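# Put the crayon box into the child's toy box

## Task

Put the box of crayons inside the daughter's toy box so that it stays there once the robot lets go, with nothing left fallen or set down off the table.

## Robot and tools

Robot: two six-joint arms, left_arm and right_arm, each ending in a two-finger gripper whose fingers can fold. Joint order for every arm, in calls and in results alike: shoulder pan, shoulder lift, elbow, wrist 1, wrist 2, wrist 3. Stated joint ranges in rad: pan, shoulder lift, wrist 1, wrist 2 and wrist 3 each -6.283 to 6.283; elbow -3.142 to 3.142. A target more than 0.010 rad beyond a range end, and farther out than the current angle, gets the call refused; a target past a joint's real end is clipped there, and the result may then note "joint sent to its limit".

Frames: the scene frame has its origin on the table top midway between the nominal arm bases, +x pointing out over the table, +z up, and left_arm on the +y side (arm names do not match image sides). Calibrated bases: left_arm at (+0.044, +0.443, 0) m, right_arm at (+0.022, -0.446, 0) m, both turned slightly about z. Hand positions, orientations (quat wxyz), velocities and wrist-camera poses in results are given in that arm's own base frame; fixed cameras and the table use the scene frame. Reported hand poses can be off by a few cm. In the gripper frame the fingers point along +z and open and close along y; end_effector_position is the point between the pads when shut, and the fingertips stick out about 33 mm past it (about 9 mm when wide open).

The row: every motion command is a row of 18 plain numbers, always for both arms: left_arm's 6 absolute joint target angles in radians, then its gripper position, force_limit and speed, then the same 9 for right_arm. The three gripper numbers each lie in [-1, 1]. position is absolute: +1 is fully open (140 mm), about -0.8 makes the pads meet, -1 closes until something blocks the fingers. force_limit: roughly 14 N per pad at -1, 40 N at 0, 58 N at +1 for a slow close; faster closes grip harder. speed: about 30 mm/s at -1, 140 at 0, 250 at +1. Both start at +1. To leave a gripper unchanged, repeat the three numbers last sent for it.

Tools:
- execute_actions(actions, cameras): actions is a list of actions; each action is a table of up to 15 rows, one per 1/30 s step, and a shorter table keeps its last row for the rest. Example shape [[[18 numbers]]]. Each joint target stays within 0.651 rad of the measured angle per step. cameras: list of names, ["all"], or []; an empty actions list returns all images by default.
- move(target, speed, blend, stop_force, zero, blocking, cameras): target is one 18-number row or a list of up to 15 rows, all absolute joint angles; joints move together in joint space, so the hand traces a curve and nothing avoids obstacles. speed in rad/s, 0.01 to 3.14 (default 0.5), for the joint that travels farthest; one value or one per target. blend in rad rounds corners in a list (0 = stop at each). stop_force in N, 3 to 120, ends an arm's path when its wrist sensor feels that much push; use a low speed with it, omit it when lifting off a surface, and give all rows the same gripper numbers. zero (default true) re-zeroes before the move. blocking=false returns after about 0.5 s while the move continues (not allowed with stop_force). The result adds a "move:" line: done, off_target (resting more than 0.01 rad away), moving, held, or fault, plus limits=held if steps were withheld.
- wait(seconds 0 to 10): let the scene run; an active move continues.
- stop(): brake the running move; fingers keep moving.
- zoom_image(camera, region): camera one of cam_high, cam_low, cam_left_wrist, cam_right_wrist; region [x0, y0, x1, y1] pixels, at most 504 by 504.
- zero_wrist_force(arm): subtract the current wrist reading from later ones.
- finished_scene(scene=1): ends the scene for good.

Results: Joint positions, Joint velocities, Joint targets (what the joints are currently driven toward) and joint torques, one block per arm in joint order; Tool commands; position_measured in counts (3 open, about 75 = 100 mm, 139 = 60 mm, 200 = 20 mm, 230 pads touching); object_status 0 moving, 1 blocked while opening, 2 blocked while closing (grip), 3 reached target or pads met (maybe empty). Wrist force and torque are in the gripper's own axes, plus the largest reading since the last one shown. "joint command not followed" means the inter-arm clearance check altered steps. Cameras are 672x504; calibration lines give K and world-to-camera transforms.

Gripping: close with position -1 and confirm status 2. Grip with the outer quarter of the pads; deeper grips let folding fingers hold loosely or squeeze too hard. Fingers pushed tip-first onto a surface fold easily. To grip harder, raise force_limit and nudge position (-1 to -0.98).

Avoid: anything falling or ending off the table (task fails), dropping or releasing moving parts, fast hits. An outside force near 150 N or joint torque at its limit (132 N m big joints, 24.6 N m wrists) stops the arm for 10 s; the arms are stiff, so targets past a firm contact can trigger this. Never squeeze or bump the other arm. Long stretched holds heat motors toward a 30 to 60 s brake stop. Big moves may still be settling when results return.

Each tool is called after "Emit:" in YAML: its name, and indented under it one key for each argument.

## Session

I'll look at the scene first.

Emit:
execute_actions:
  actions: []

Scene clock: 0.00 s.
left_arm: end_effector_position=(+0.2241, -0.1885, +0.1914) position_measured=3 object_status=3 end_effector_quat_wxyz=(-0.080, +0.705, +0.682, +0.179) | right_arm: end_effector_position=(+0.0384, +0.3226, +0.3891) position_measured=3 object_status=3 end_effector_quat_wxyz=(+0.734, +0.001, -0.678, -0.048)
Joint positions: left_arm=[-1.422 -1.959 2.07 -1.338 -1.375 0.147] | right_arm=[0.424 -1.389 1.693 -0.212 -1.086 -0.11]
Joint velocities: within noise
Joint torques (N m): no reading
Wrist force (N): no reading
Wrist torque (N m): no reading
Wrist force, peak (N): no reading
Joint targets: left_arm=[-1.422 -1.959 2.070 -1.338 -1.375 0.147] | right_arm=[0.424 -1.389 1.693 -0.212 -1.086 -0.110]
Tool commands: left_gripper/position=+1.0 left_gripper/force_limit=+1.0 left_gripper/speed=+1.0 right_gripper/position=+1.0 right_gripper/force_limit=+1.0 right_gripper/speed=+1.0

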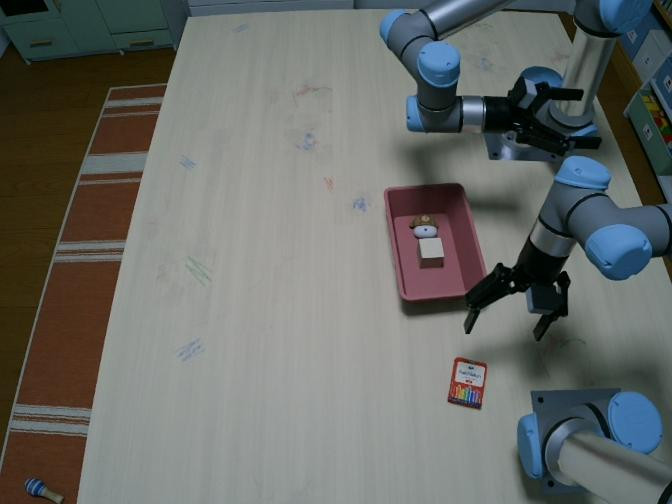

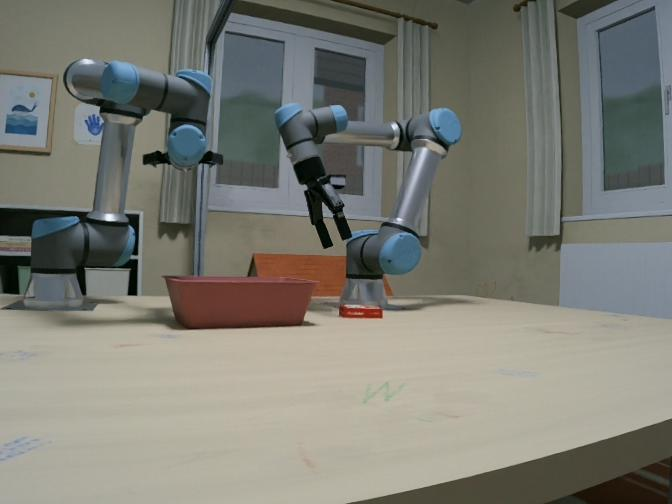

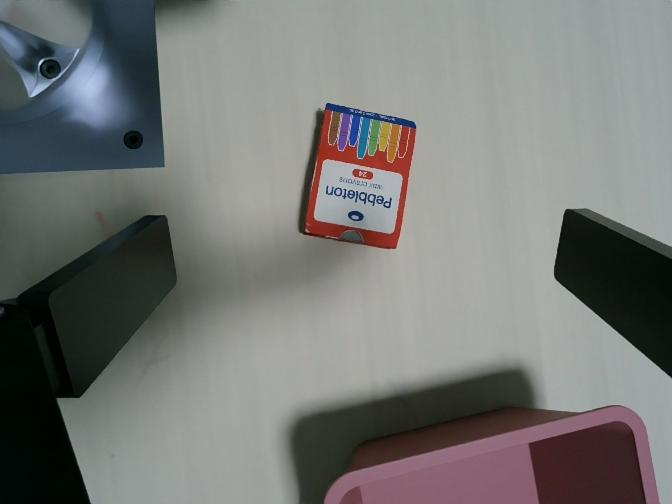

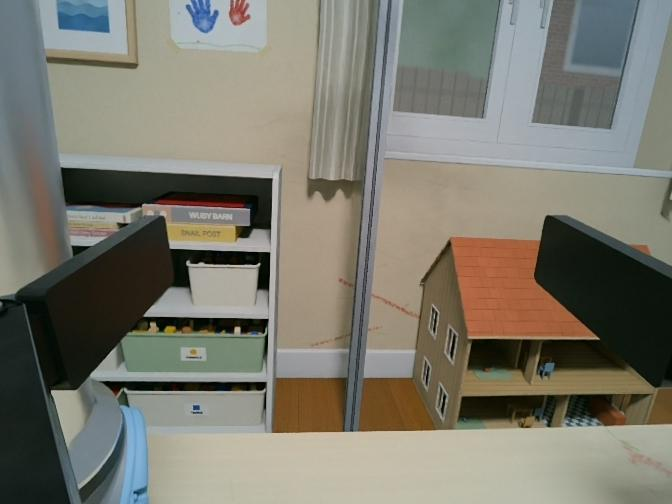

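Emit:
zoom_image:
  camera: "cam_high"
  region: [370, 170, 520, 420]

Emit:
zoom_image:
  camera: "cam_low"
  region: [140, 240, 440, 350]

Emit:
zoom_image:
  camera: "cam_left_wrist"
  region: [250, 60, 480, 290]

Scaled by 2.016 from the camera's 672x504 image, which has a finer 960x720 frame.

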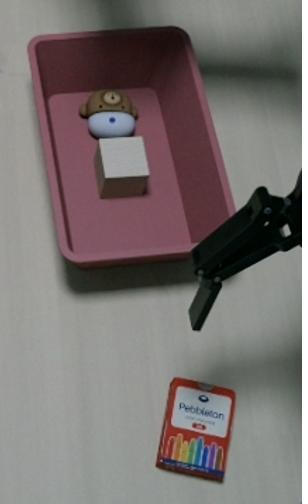

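Scaled by 1.680 from the camera's 672x504 image, which has a finer 960x720 frame.

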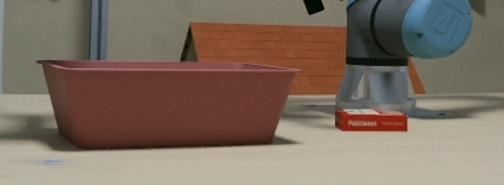

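Scaled by 2.191 from the camera's 672x504 image, which has a finer 960x720 frame.

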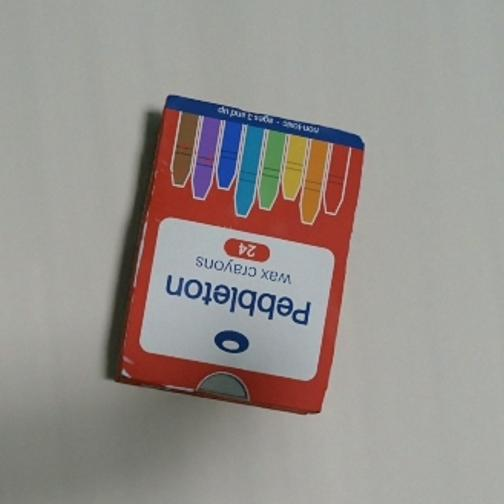

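Emit:
move:
  target: [-1.096, -1.641, 1.654, -1.584, -1.571, 0.40, 1.0, 1.0, 1.0, -0.3, -1.389, 1.693, -0.212, -1.086, -0.11, 1.0, 1.0, 1.0]
  speed: 0.8
  cameras: ["all"]

Scene clock: 171.67 s.
left_arm: end_effector_position=(+0.3297, -0.3500, +0.2702) position_measured=3 object_status=3 end_effector_quat_wxyz=(+0.000, +0.680, +0.733, +0.000) | right_arm: end_effector_position=(+0.2425, +0.2163, +0.3891) position_measured=3 object_status=3 end_effector_quat_wxyz=(+0.669, -0.239, -0.634, -0.304)
Joint positions: left_arm=[-1.096 -1.641 1.654 -1.584 -1.571 0.4] | right_arm=[-0.3 -1.389 1.693 -0.212 -1.086 -0.11]
Joint torques (N m): left_arm=[3.64 -16.52 -31.81 -3.78 1.16 -0.14] | right_arm=[-12.25 -26.04 -30 3.61 -1.09 -1.99]
Wrist force (N): left_arm=[-0.5 0.2 0.0] | right_arm=[0.0 -0.2 0.2]
Wrist torque (N m): left_arm=[0.05 0.08 0.11] | right_arm=[-0.03 0.01 0.02]
Wrist force, peak (N): left_arm=[-1.7 1.8 -0.7] | right_arm=[-0.3 1.4 2.5]
Joint targets: left_arm=[-1.096 -1.641 1.654 -1.584 -1.571 0.400] | right_arm=[-0.300 -1.389 1.693 -0.212 -1.086 -0.110]
move: done
camera_calibration:
cam_left_wrist: T_world_to_cam=[[0.998415, 0.0550592, -0.0116408, -0.293851], [0.0555914, -0.932761, 0.356184, -0.440498], [0.00875316, -0.356267, -0.934343, 0.264054], [0, 0, 0, 1]] pos_world=[0.315562, -0.300626, 0.400195]
cam_right_wrist: T_world_to_cam=[[0.710609, 0.699605, 0.0747528, -0.350448], [0.24135, -0.14258, -0.959907, 0.352164], [-0.660898, 0.70016, -0.270168, 0.260083], [0, 0, 0, 1]] pos_world=[0.335925, 0.113287, 0.434508]

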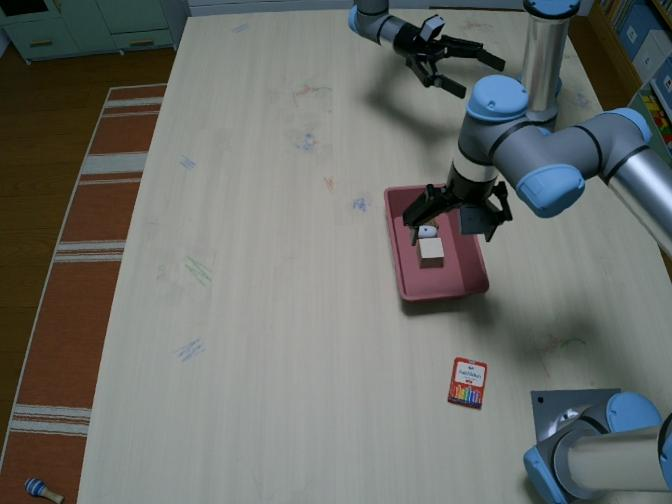

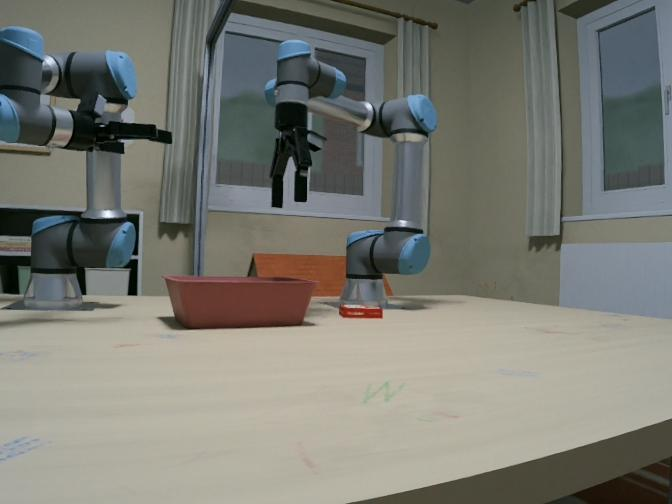

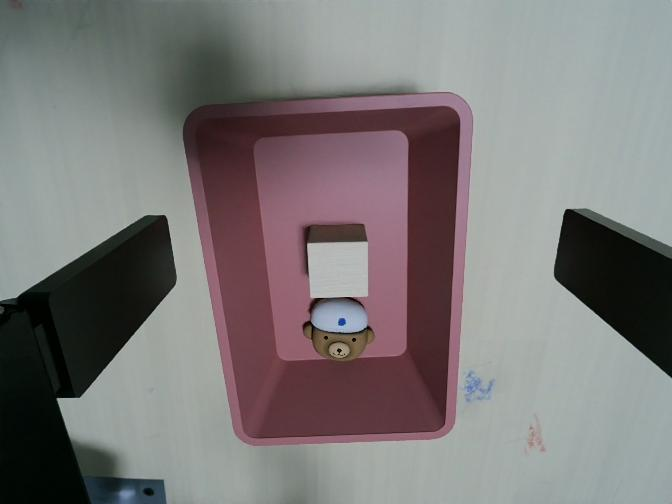

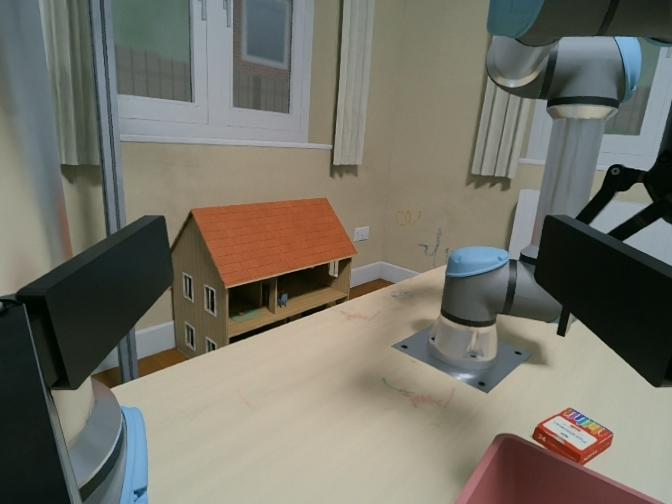

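Emit:
zoom_image:
  camera: "cam_low"
  region: [240, 30, 360, 230]

Emit:
zoom_image:
  camera: "cam_left_wrist"
  region: [0, 180, 336, 432]

Emit:
zoom_image:
  camera: "cam_left_wrist"
  region: [180, 80, 480, 380]

Emit:
zoom_image:
  camera: "cam_high"
  region: [370, 150, 530, 310]

Scaled by 2.520 from the camera's 672x504 image, which has a finer 960x720 frame.

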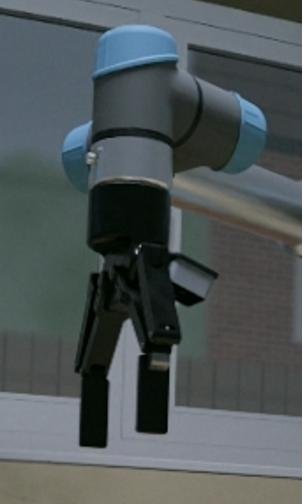

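Scaled by 1.500 from the camera's 672x504 image, which has a finer 960x720 frame.

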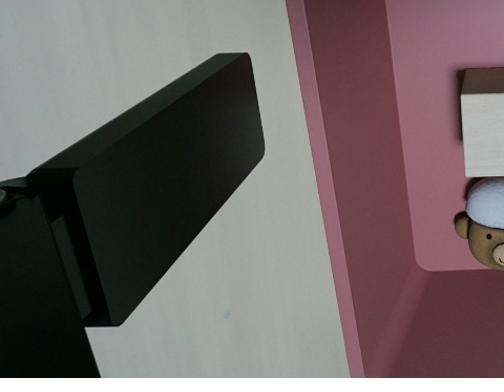

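Scaled by 1.680 from the camera's 672x504 image, which has a finer 960x720 frame.

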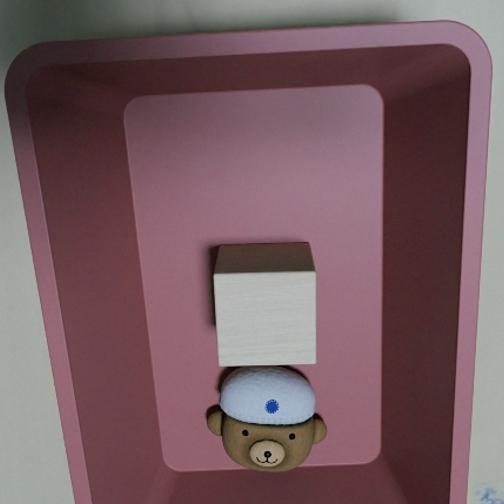

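Scaled by 3.150 from the camera's 672x504 image, which has a finer 960x720 frame.

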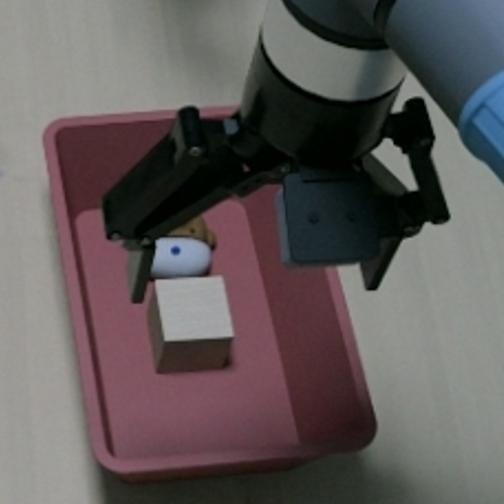

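Emit:
move:
  target: [-0.726, -1.719, 2.244, -2.096, -1.571, -0.494, -1.0, -0.5, -0.3, -0.3, -1.389, 1.693, -0.212, -1.086, -0.11, 1.0, 1.0, 1.0]
  speed: 0.8
  cameras: ["cam_low", "cam_left_wrist"]

Scene clock: 243.53 s.
left_arm: end_effector_position=(+0.3700, -0.1503, +0.0753) position_measured=233 object_status=3 end_effector_quat_wxyz=(+0.000, +0.116, +0.993, +0.000) | right_arm: end_effector_position=(+0.2425, +0.2163, +0.3891) position_measured=3 object_status=3 end_effector_quat_wxyz=(+0.669, -0.239, -0.634, -0.304)
Joint positions: left_arm=[-0.726 -1.719 2.244 -2.096 -1.571 -0.494] | right_arm=[-0.3 -1.389 1.693 -0.212 -1.086 -0.11]
Joint torques (N m): left_arm=[3.45 -9.13 -16.22 -4.05 -1.37 -1.58] | right_arm=[-15.27 -33.17 -21.31 0.41 0.72 -0.71]
Wrist force (N): left_arm=[-0.7 0.1 0.0] | right_arm=[0.0 -0.3 0.1]
Wrist torque (N m): left_arm=[0.00 0.11 -0.03] | right_arm=[-0.05 0.00 0.02]
Wrist force, peak (N): left_arm=[-2.3 -0.8 -1.4] | right_arm=[0.1 -0.6 0.3]
Joint targets: left_arm=[-0.726 -1.719 2.244 -2.096 -1.571 -0.494] | right_arm=[-0.300 -1.389 1.693 -0.212 -1.086 -0.110]
move: done
camera_calibration:
cam_left_wrist: T_world_to_cam=[[0.249349, 0.968341, -0.0118334, 0.0670888], [0.905903, -0.228917, 0.356282, -0.395844], [0.342294, -0.0995584, -0.934303, 0.0679317], [0, 0, 0, 1]] pos_world=[0.318615, -0.148817, 0.205295]
Images, in order (width x height): cam_low 672x504, cam_left_wrist 672x504.

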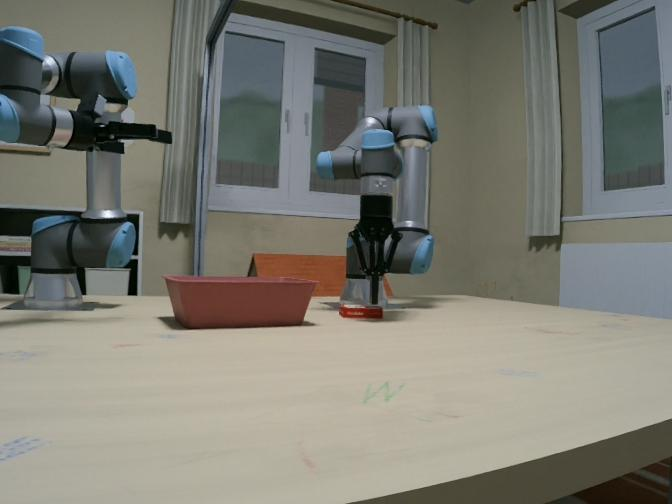

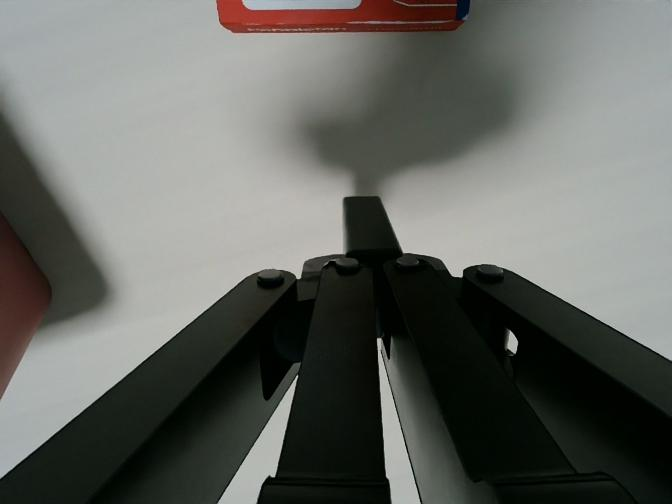

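Emit:
move:
  target: [-0.726, -1.551, 2.369, -2.389, -1.571, -0.494, -1.0, -0.5, -0.3, -0.3, -1.389, 1.693, -0.212, -1.086, -0.11, 1.0, 1.0, 1.0]
  speed: 0.06
  stop_force: 6

Scene clock: 249.60 s.
left_arm: end_effector_position=(+0.3723, -0.1523, +0.0328) position_measured=233 object_status=3 end_effector_quat_wxyz=(+0.000, +0.116, +0.993, +0.000) | right_arm: end_effector_position=(+0.2425, +0.2163, +0.3891) position_measured=3 object_status=3 end_effector_quat_wxyz=(+0.669, -0.239, -0.634, -0.304)
Joint positions: left_arm=[-0.726 -1.637 2.305 -2.238 -1.571 -0.494] | right_arm=[-0.3 -1.389 1.693 -0.212 -1.086 -0.11]
Joint torques (N m): left_arm=[1.55 -22.68 -28.87 -2.76 -1.1 -1.65] | right_arm=[-13.87 -32.8 -14.36 0.55 0.63 0.59]
Wrist force (N): left_arm=[1.4 -0.8 -5.7] | right_arm=[-0.1 0.1 0.3]
Wrist torque (N m): left_arm=[-0.06 0.05 -0.02] | right_arm=[0.02 0.04 0.03]
Wrist force, peak (N): left_arm=[36.4 15.9 -92.5] | right_arm=[0.0 -0.3 0.6]
Joint targets: left_arm=[-0.726 -1.638 2.305 -2.238 -1.571 -0.494] | right_arm=[-0.300 -1.389 1.693 -0.212 -1.086 -0.110]
move: contact (left_arm); left_arm: the wrist 1 is farthest, 0.151 rad from its target

Emit:
move:
  target:
    - [-0.726, -1.719, 2.244, -2.096, -1.571, -0.494, -1.0, -0.5, -0.3, -0.3, -1.389, 1.693, -0.212, -1.086, -0.11, 1.0, 1.0, 1.0]
    - [-0.964, -2.156, 2.298, -1.713, -1.571, -0.7295, 0.66, -0.5, 0.0, -0.3, -1.389, 1.693, -0.212, -1.086, -0.11, 1.0, 1.0, 1.0]
  speed: [0.3, 0.6]
  blend: [0.05, 0]
  cameras: ["all"]

Scene clock: 261.50 s.
left_arm: end_effector_position=(+0.2539, -0.1321, +0.1502) position_measured=46 object_status=0 end_effector_quat_wxyz=(+0.000, +0.117, +0.993, +0.000) | right_arm: end_effector_position=(+0.2425, +0.2163, +0.3891) position_measured=3 object_status=3 end_effector_quat_wxyz=(+0.669, -0.239, -0.634, -0.304)
Joint positions: left_arm=[-0.964 -2.156 2.298 -1.713 -1.571 -0.729] | right_arm=[-0.3 -1.389 1.693 -0.212 -1.086 -0.11]
Joint torques (N m): left_arm=[-5.19 -6.97 -37.85 -1.46 -1.12 -1.05] | right_arm=[-13.31 -33.09 -14.62 0.51 0.78 1.43]
Wrist force (N): left_arm=[-0.7 -0.2 0.1] | right_arm=[0.1 -0.1 0.2]
Wrist torque (N m): left_arm=[-0.05 0.14 -0.02] | right_arm=[-0.01 0.01 0.02]
Wrist force, peak (N): left_arm=[1.3 -0.6 -5.8] | right_arm=[-0.2 -0.5 0.2]
Joint targets: left_arm=[-0.964 -2.156 2.298 -1.713 -1.571 -0.730] | right_arm=[-0.300 -1.389 1.693 -0.212 -1.086 -0.110]
move: done
camera_calibration:
cam_left_wrist: T_world_to_cam=[[0.251559, 0.96777, -0.0117808, 0.0786698], [0.905421, -0.231017, 0.356152, -0.313302], [0.341952, -0.10026, -0.934354, 0.179466], [0, 0, 0, 1]] pos_world=[0.202511, -0.130519, 0.280195]
cam_right_wrist: T_world_to_cam=[[0.71079, 0.699413, 0.0748267, -0.350449], [0.241426, -0.142661, -0.959876, 0.35212], [-0.660675, 0.700335, -0.270258, 0.260098], [0, 0, 0, 1]] pos_world=[0.335925, 0.113186, 0.434509]

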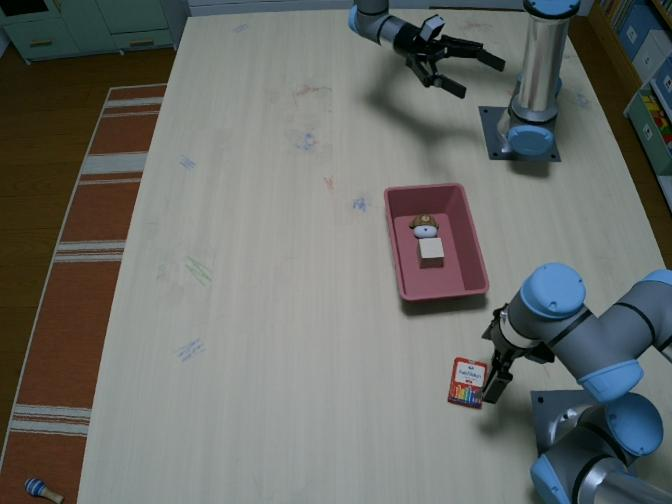

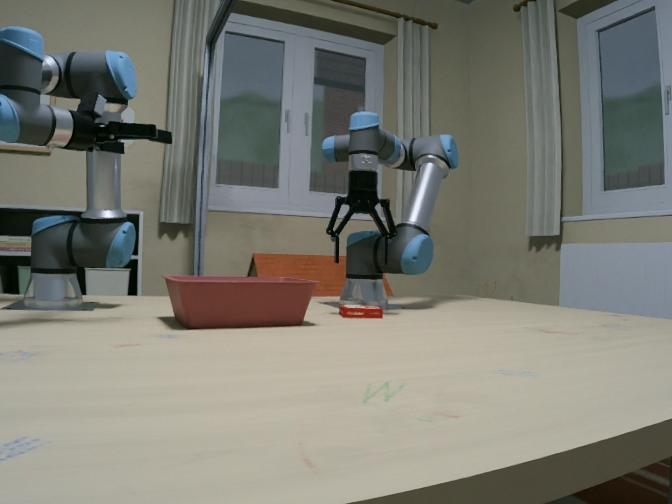

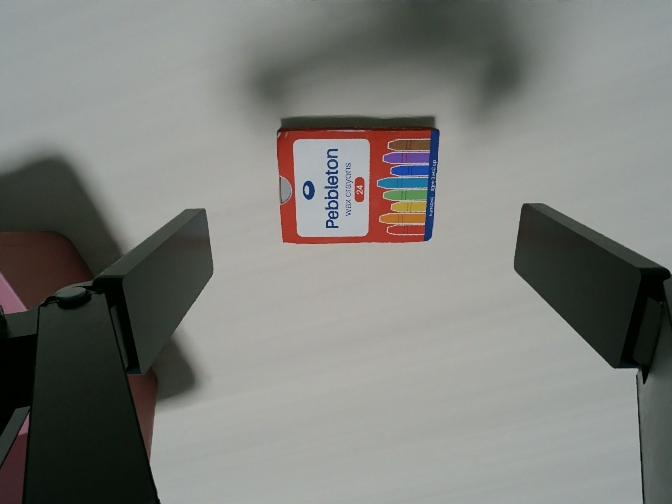

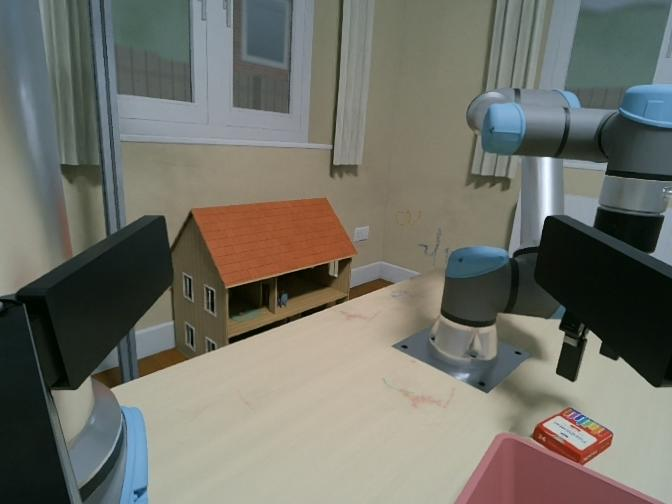

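Emit:
zoom_image:
  camera: "cam_left_wrist"
  region: [180, 90, 540, 360]

Emit:
zoom_image:
  camera: "cam_left_wrist"
  region: [260, 105, 460, 255]

Scaled by 1.400 from the camera's 672x504 image, which has a finer 960x720 frame.

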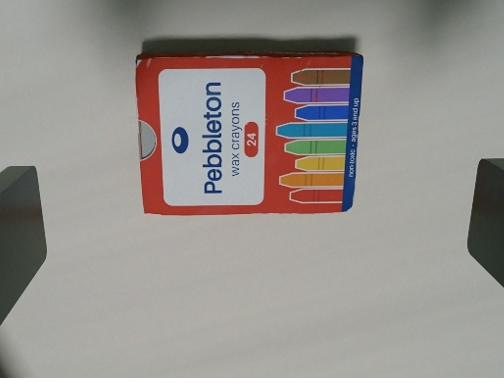

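Scaled by 2.520 from the camera's 672x504 image, which has a finer 960x720 frame.

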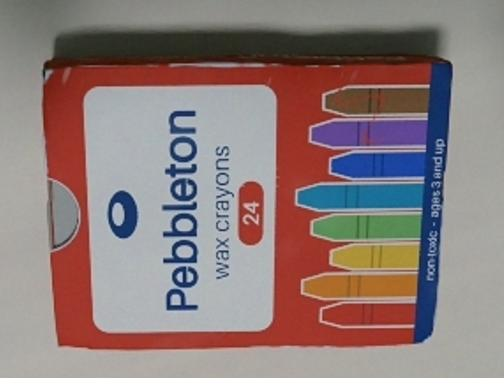

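Emit:
move:
  target: [-0.944, -2.0562, 2.4824, -1.997, -1.571, -0.703, 0.66, -0.5, 0.0, -0.3, -1.389, 1.693, -0.212, -1.086, -0.11, 1.0, 1.0, 1.0]
  speed: 0.3
  stop_force: 12
  cameras: ["cam_left_wrist", "cam_low"]

Scene clock: 315.77 s.
left_arm: end_effector_position=(+0.2596, -0.1312, +0.0652) position_measured=46 object_status=3 end_effector_quat_wxyz=(+0.000, +0.120, +0.993, +0.000) | right_arm: end_effector_position=(+0.2425, +0.2163, +0.3891) position_measured=3 object_status=3 end_effector_quat_wxyz=(+0.669, -0.239, -0.634, -0.304)
Joint positions: left_arm=[-0.944 -2.056 2.482 -1.997 -1.571 -0.703] | right_arm=[-0.3 -1.389 1.693 -0.212 -1.086 -0.11]
Joint torques (N m): left_arm=[-6.95 -8.3 -24.07 -3.91 -1.01 -1.65] | right_arm=[-13.21 -33.93 -14.57 0.62 0.66 1.55]
Wrist force (N): left_arm=[-0.8 -0.1 0.2] | right_arm=[0.2 -0.1 0.1]
Wrist torque (N m): left_arm=[-0.04 0.16 -0.03] | right_arm=[-0.03 -0.02 0.03]
Wrist force, peak (N): left_arm=[-0.4 -0.1 -1.5] | right_arm=[-0.3 -0.6 0.1]
Joint targets: left_arm=[-0.944 -2.056 2.482 -1.997 -1.571 -0.703] | right_arm=[-0.300 -1.389 1.693 -0.212 -1.086 -0.110]
move: done
camera_calibration:
cam_left_wrist: T_world_to_cam=[[0.257787, 0.966132, -0.0116229, 0.0735162], [0.903963, -0.236916, 0.35598, -0.288421], [0.34117, -0.102274, -0.934421, 0.0981011], [0, 0, 0, 1]] pos_world=[0.208301, -0.129325, 0.195194]
Images, in order (width x height): cam_low 672x504, cam_left_wrist 672x504.

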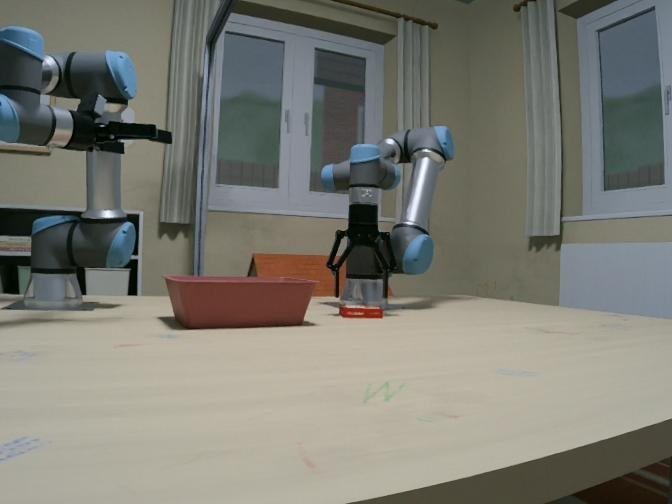

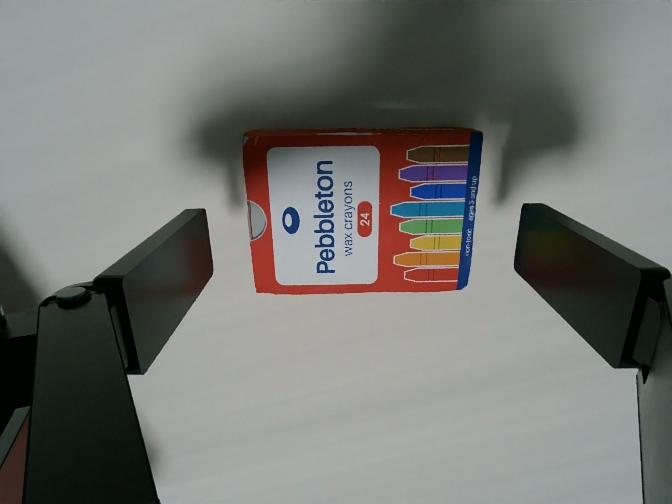

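Emit:
move:
  target: [-0.944, -1.9871, 2.5548, -2.1385, -1.571, -0.703, 0.66, -0.5, 0.0, -0.3, -1.389, 1.693, -0.212, -1.086, -0.11, 1.0, 1.0, 1.0]
  speed: 0.1
  stop_force: 8
  cameras: ["cam_left_wrist", "cam_low"]

Scene clock: 324.23 s.
left_arm: end_effector_position=(+0.2595, -0.1312, +0.0292) position_measured=46 object_status=3 end_effector_quat_wxyz=(+0.000, +0.120, +0.993, +0.000) | right_arm: end_effector_position=(+0.2425, +0.2163, +0.3891) position_measured=3 object_status=3 end_effector_quat_wxyz=(+0.669, -0.239, -0.634, -0.304)
Joint positions: left_arm=[-0.944 -1.987 2.555 -2.138 -1.571 -0.703] | right_arm=[-0.3 -1.389 1.693 -0.212 -1.086 -0.11]
Joint torques (N m): left_arm=[-4.02 -10.65 -34.36 -3.98 -1.02 -1.55] | right_arm=[-14.24 -33.89 -15.94 0.63 0.94 1.29]
Wrist force (N): left_arm=[-0.7 0.0 0.1] | right_arm=[0.0 -0.1 0.3]
Wrist torque (N m): left_arm=[-0.01 0.15 -0.03] | right_arm=[-0.01 0.02 0.03]
Wrist force, peak (N): left_arm=[-1.1 -0.2 -0.1] | right_arm=[0.0 -0.5 0.5]
Joint targets: left_arm=[-0.944 -1.987 2.555 -2.138 -1.571 -0.703] | right_arm=[-0.300 -1.389 1.693 -0.212 -1.086 -0.110]
move: done
camera_calibration:
cam_left_wrist: T_world_to_cam=[[0.257787, 0.966132, -0.0116229, 0.0731236], [0.903963, -0.236916, 0.35598, -0.275515], [0.34117, -0.102274, -0.934421, 0.064496], [0, 0, 0, 1]] pos_world=[0.208201, -0.129325, 0.159194]
Images, in order (width x height): cam_low 672x504, cam_left_wrist 672x504.

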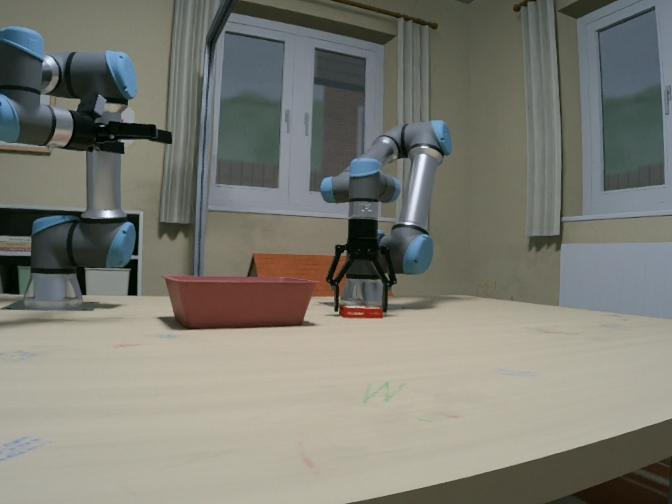

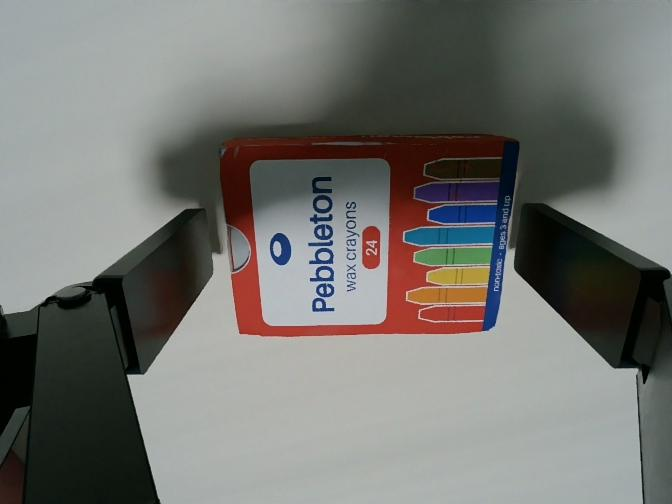

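Emit:
execute_actions:
  actions:
    - [[-0.944, -1.9871, 2.5548, -2.1385, -1.571, -0.703, -1.0, -0.5, -1.0, -0.3, -1.389, 1.693, -0.212, -1.086, -0.11, 1.0, 1.0, 1.0]]
    - [[-0.944, -1.9871, 2.5548, -2.1385, -1.571, -0.703, -1.0, -0.5, -1.0, -0.3, -1.389, 1.693, -0.212, -1.086, -0.11, 1.0, 1.0, 1.0]]
    - [[-0.944, -1.9871, 2.5548, -2.1385, -1.571, -0.703, -1.0, -0.5, -1.0, -0.3, -1.389, 1.693, -0.212, -1.086, -0.11, 1.0, 1.0, 1.0]]
  cameras: ["cam_left_wrist", "cam_low", "cam_high"]

Scene clock: 332.77 s.
left_arm: end_effector_position=(+0.2596, -0.1313, +0.0292) position_measured=79 object_status=2 end_effector_quat_wxyz=(+0.000, +0.120, +0.993, +0.000) | right_arm: end_effector_position=(+0.2425, +0.2163, +0.3891) position_measured=3 object_status=3 end_effector_quat_wxyz=(+0.669, -0.239, -0.634, -0.304)
Joint positions: left_arm=[-0.944 -1.987 2.555 -2.139 -1.571 -0.703] | right_arm=[-0.3 -1.389 1.693 -0.212 -1.086 -0.11]
Joint torques (N m): left_arm=[-3.43 -2.37 -19.66 -2.37 -0.85 -1.33] | right_arm=[-14.49 -33.65 -12.58 0.45 0.7 1.39]
Wrist force (N): left_arm=[1.1 1.2 -8.5] | right_arm=[0.0 -0.1 0.1]
Wrist torque (N m): left_arm=[-0.08 0.12 -0.03] | right_arm=[-0.01 0.01 0.03]
Wrist force, peak (N): left_arm=[1.1 1.3 -8.9] | right_arm=[0.0 -0.1 0.5]
Joint targets: left_arm=[-0.944 -1.987 2.555 -2.138 -1.571 -0.703] | right_arm=[-0.300 -1.389 1.693 -0.212 -1.086 -0.110]
Step readings (joint positions of left_arm | right_arm):
0: [-0.944 -1.987 2.555 -2.139 -1.571 -0.703] | [-0.300 -1.389 1.693 -0.212 -1.086 -0.110]
1: [-0.944 -1.987 2.555 -2.139 -1.571 -0.703] | [-0.300 -1.389 1.693 -0.212 -1.086 -0.110]
2: [-0.944 -1.987 2.555 -2.139 -1.571 -0.703] | [-0.300 -1.389 1.693 -0.212 -1.086 -0.110]
4: [-0.944 -1.987 2.555 -2.139 -1.571 -0.703] | [-0.300 -1.389 1.693 -0.212 -1.086 -0.110]
8: [-0.944 -1.987 2.555 -2.139 -1.571 -0.703] | [-0.300 -1.389 1.693 -0.212 -1.086 -0.110]
15: [-0.944 -1.987 2.555 -2.139 -1.571 -0.703] | [-0.300 -1.389 1.693 -0.212 -1.086 -0.110]
16: [-0.944 -1.987 2.555 -2.139 -1.571 -0.703] | [-0.300 -1.389 1.693 -0.212 -1.086 -0.110]
17: [-0.944 -1.987 2.555 -2.139 -1.571 -0.703] | [-0.300 -1.389 1.693 -0.212 -1.086 -0.110]
19: [-0.944 -1.987 2.555 -2.139 -1.571 -0.703] | [-0.300 -1.389 1.693 -0.212 -1.086 -0.110]
23: [-0.944 -1.987 2.555 -2.139 -1.571 -0.703] | [-0.300 -1.389 1.693 -0.212 -1.086 -0.110]
30: [-0.944 -1.987 2.555 -2.139 -1.571 -0.703] | [-0.300 -1.389 1.693 -0.212 -1.086 -0.110]
31: [-0.944 -1.987 2.555 -2.139 -1.571 -0.703] | [-0.300 -1.389 1.693 -0.212 -1.086 -0.110]
32: [-0.944 -1.987 2.555 -2.139 -1.571 -0.703] | [-0.300 -1.389 1.693 -0.212 -1.086 -0.110]
34: [-0.944 -1.987 2.555 -2.139 -1.571 -0.703] | [-0.300 -1.389 1.693 -0.212 -1.086 -0.110]
38: [-0.944 -1.987 2.555 -2.139 -1.571 -0.703] | [-0.300 -1.389 1.693 -0.212 -1.086 -0.110]
45: [-0.944 -1.987 2.555 -2.139 -1.571 -0.703] | [-0.300 -1.389 1.693 -0.212 -1.086 -0.110]
camera_calibration:
cam_left_wrist: T_world_to_cam=[[0.257812, 0.966124, -0.0116894, 0.0731036], [0.903912, -0.236902, 0.35612, -0.275651], [0.341287, -0.102378, -0.934367, 0.064509], [0, 0, 0, 1]] pos_world=[0.208301, -0.129325, 0.159295]
Images, in order (width x height): cam_high 672x504, cam_low 672x504, cam_left_wrist 672x504.

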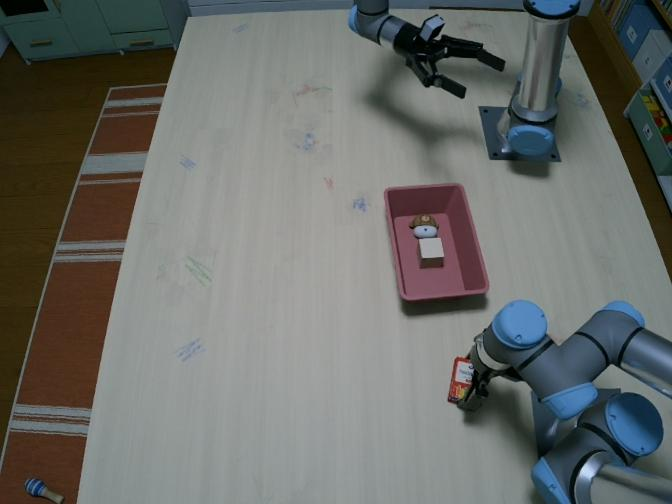

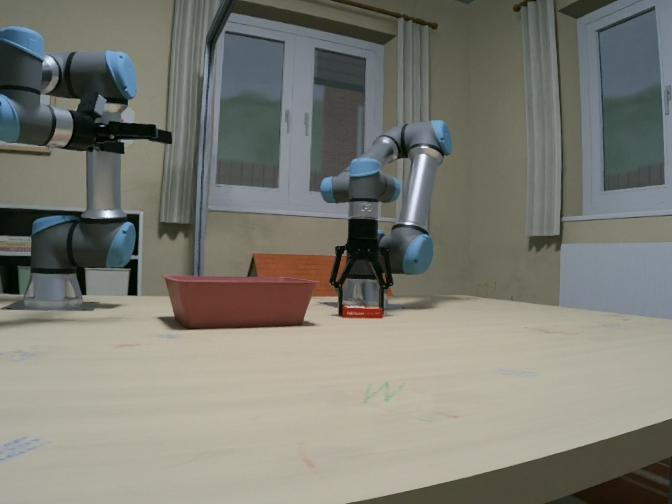

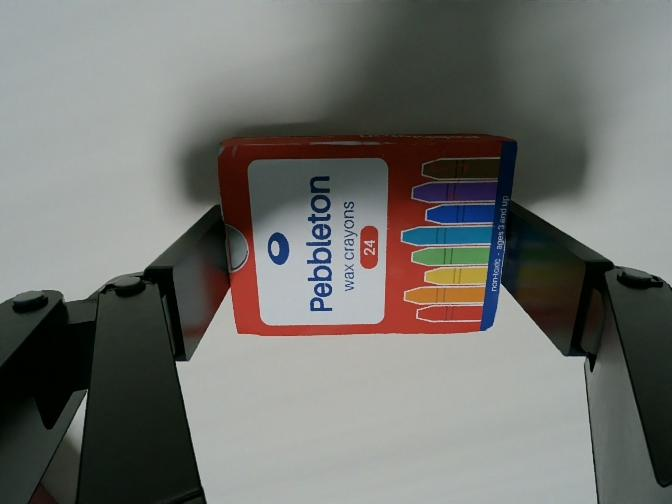

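Emit:
move:
  target: [-0.944, -2.0562, 2.4824, -1.997, -1.571, -0.703, -1.0, -0.5, -1.0, -0.3, -1.389, 1.693, -0.212, -1.086, -0.11, 1.0, 1.0, 1.0]
  speed: 0.15
  cameras: ["cam_left_wrist", "cam_low"]

Scene clock: 337.40 s.
left_arm: end_effector_position=(+0.2596, -0.1313, +0.0653) position_measured=79 object_status=2 end_effector_quat_wxyz=(+0.000, +0.120, +0.993, +0.000) | right_arm: end_effector_position=(+0.2425, +0.2163, +0.3891) position_measured=3 object_status=3 end_effector_quat_wxyz=(+0.669, -0.239, -0.634, -0.304)
Joint positions: left_arm=[-0.944 -2.056 2.482 -1.997 -1.571 -0.703] | right_arm=[-0.3 -1.389 1.693 -0.212 -1.086 -0.11]
Joint torques (N m): left_arm=[-1.04 4.4 -15.74 -3.89 -0.63 -1.41] | right_arm=[-14.71 -32.81 -14.77 0.51 0.69 1.39]
Wrist force (N): left_arm=[-0.8 -0.2 1.1] | right_arm=[-0.2 -0.2 0.2]
Wrist torque (N m): left_arm=[-0.06 0.15 -0.02] | right_arm=[-0.04 0.05 0.03]
Wrist force, peak (N): left_arm=[1.0 1.1 -9.4] | right_arm=[-0.1 -0.2 0.5]
Joint targets: left_arm=[-0.944 -2.056 2.482 -1.997 -1.571 -0.703] | right_arm=[-0.300 -1.389 1.693 -0.212 -1.086 -0.110]
move: done
camera_calibration:
cam_left_wrist: T_world_to_cam=[[0.257783, 0.96613, -0.0118799, 0.0736659], [0.903889, -0.236795, 0.356249, -0.288503], [0.341369, -0.102573, -0.934316, 0.0980837], [0, 0, 0, 1]] pos_world=[0.208302, -0.129426, 0.195295]
Images, in order (width x height): cam_low 672x504, cam_left_wrist 672x504.

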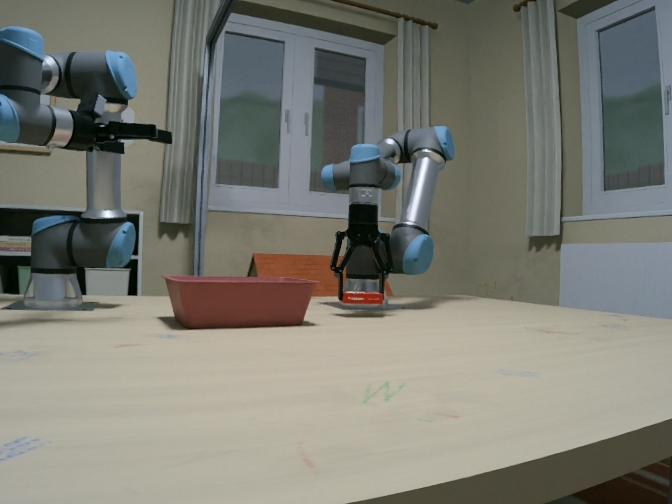

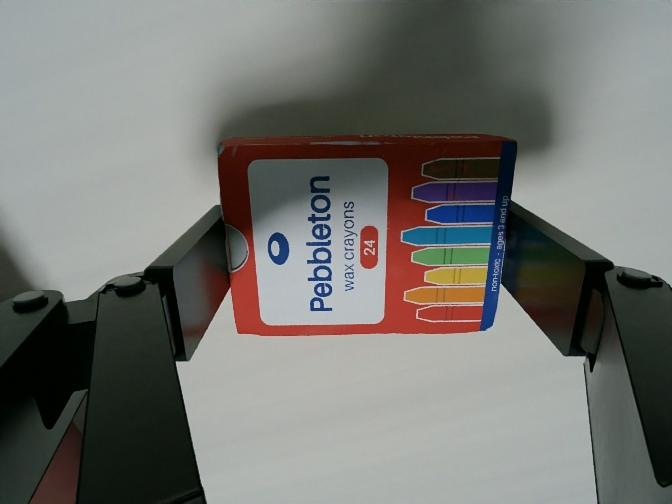

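Emit:
move:
  target:
    - [-0.944, -2.147, 2.243, -1.667, -1.571, -0.703, -1.0, -0.5, -1.0, -0.3, -1.389, 1.693, -0.212, -1.086, -0.11, 1.0, 1.0, 1.0]
    - [-1.1442, -1.5685, 1.8693, -1.8717, -1.571, 0.3252, -1.0, -0.5, -1.0, -0.3, -1.389, 1.693, -0.212, -1.086, -0.11, 1.0, 1.0, 1.0]
  speed: [0.35, 0.5]
  blend: [0.1, 0]
  cameras: ["all"]

Scene clock: 397.63 s.
left_arm: end_effector_position=(+0.3179, -0.3776, +0.1602) position_measured=79 object_status=2 end_effector_quat_wxyz=(+0.000, +0.670, +0.742, +0.000) | right_arm: end_effector_position=(+0.2425, +0.2163, +0.3891) position_measured=3 object_status=3 end_effector_quat_wxyz=(+0.669, -0.239, -0.634, -0.304)
Joint positions: left_arm=[-1.144 -1.569 1.869 -1.872 -1.571 0.325] | right_arm=[-0.3 -1.389 1.693 -0.212 -1.086 -0.11]
Joint torques (N m): left_arm=[5.73 -18.89 -20.44 -2.28 -0.22 0.63] | right_arm=[-13.3 -33.12 -12.88 0.3 0.52 1.65]
Wrist force (N): left_arm=[-0.5 -0.5 1.5] | right_arm=[0.0 -0.1 0.2]
Wrist torque (N m): left_arm=[-0.10 0.10 0.08] | right_arm=[-0.01 0.01 0.01]
Wrist force, peak (N): left_arm=[-2.8 -0.4 2.2] | right_arm=[-0.1 -0.6 0.2]
Joint targets: left_arm=[-1.144 -1.569 1.869 -1.872 -1.571 0.325] | right_arm=[-0.300 -1.389 1.693 -0.212 -1.086 -0.110]
move: done
camera_calibration:
cam_left_wrist: T_world_to_cam=[[0.996583, 0.0817688, -0.0116357, -0.271223], [0.0805371, -0.930855, 0.356402, -0.433663], [0.0183114, -0.356122, -0.93426, 0.148666], [0, 0, 0, 1]] pos_world=[0.3025, -0.328557, 0.290295]
cam_right_wrist: T_world_to_cam=[[0.71079, 0.699413, 0.0748267, -0.350449], [0.241426, -0.142661, -0.959876, 0.35212], [-0.660675, 0.700335, -0.270258, 0.260098], [0, 0, 0, 1]] pos_world=[0.335925, 0.113186, 0.434509]

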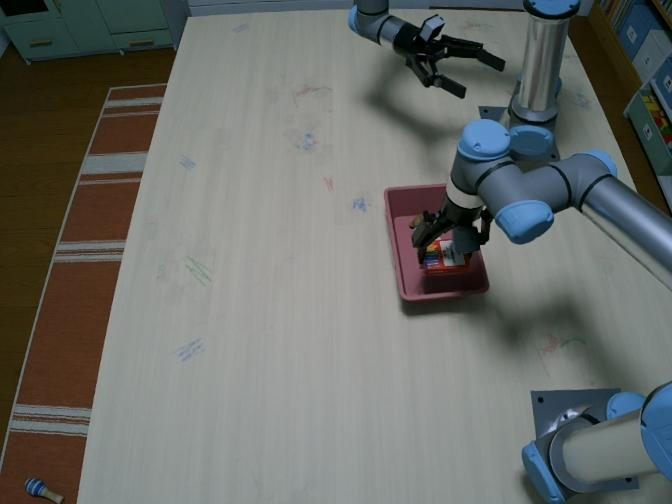

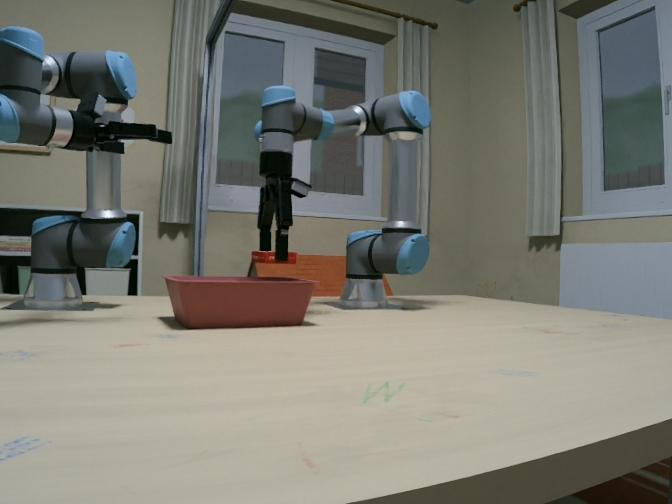

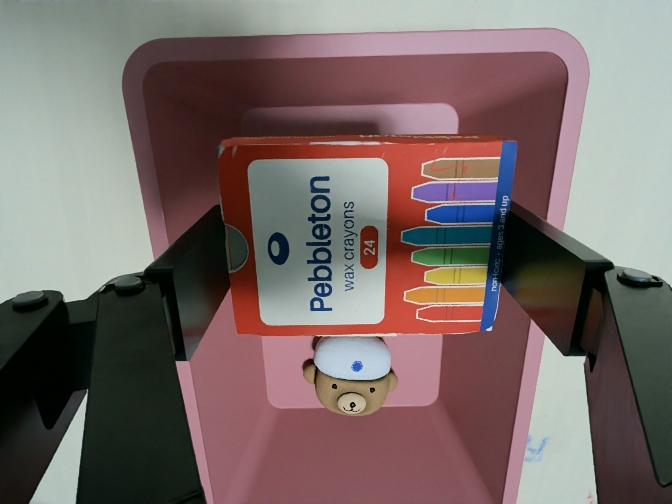

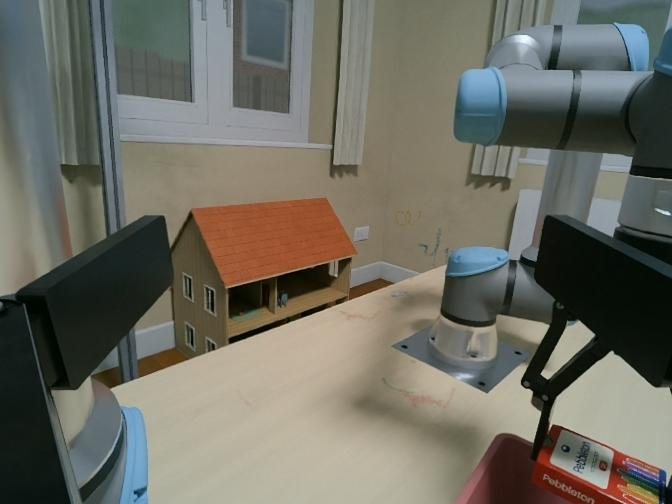

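Emit:
zoom_image:
  camera: "cam_left_wrist"
  region: [100, 20, 350, 270]

Emit:
zoom_image:
  camera: "cam_left_wrist"
  region: [370, 20, 620, 270]

Emit:
zoom_image:
  camera: "cam_left_wrist"
  region: [180, 300, 540, 504]

Emit:
zoom_image:
  camera: "cam_high"
  region: [370, 160, 530, 320]

Emit:
zoom_image:
  camera: "cam_low"
  region: [150, 80, 350, 340]

Scaled by 2.016 from the camera's 672x504 image, which has a finer 960x720 frame.

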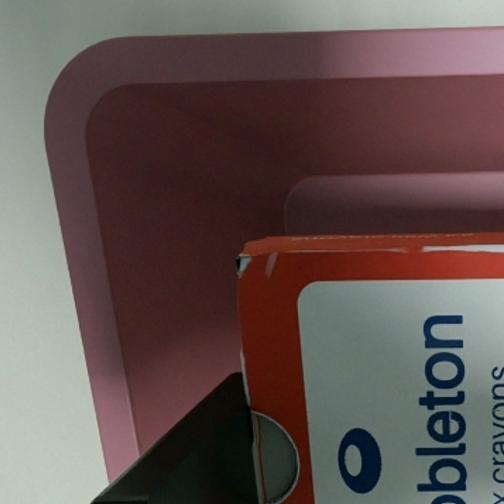

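Scaled by 2.016 from the camera's 672x504 image, which has a finer 960x720 frame.

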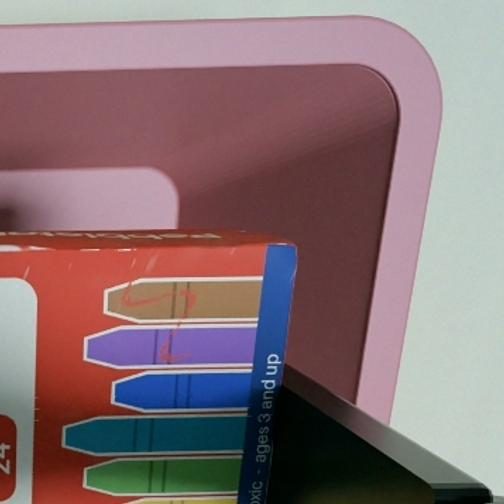

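Scaled by 1.400 from the camera's 672x504 image, which has a finer 960x720 frame.

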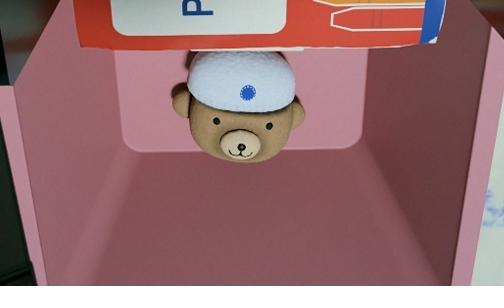

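Scaled by 3.150 from the camera's 672x504 image, which has a finer 960x720 frame.

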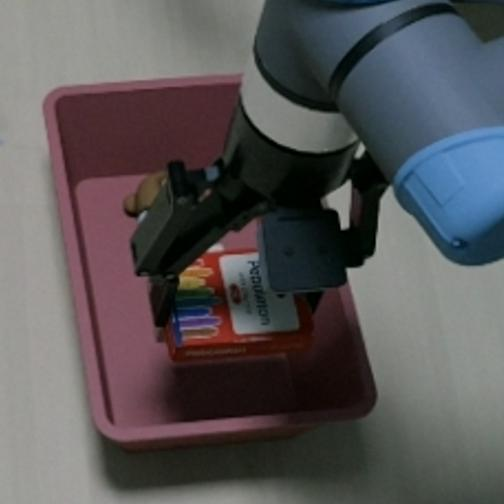

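Scaled by 1.938 from the camera's 672x504 image, which has a finer 960x720 frame.

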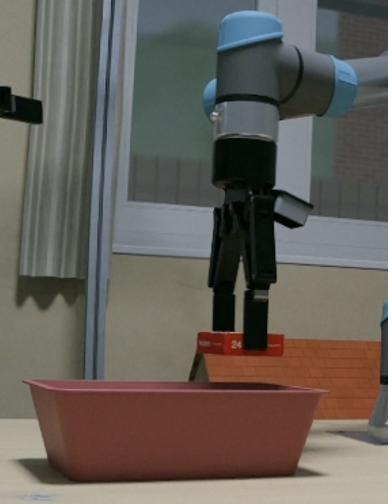

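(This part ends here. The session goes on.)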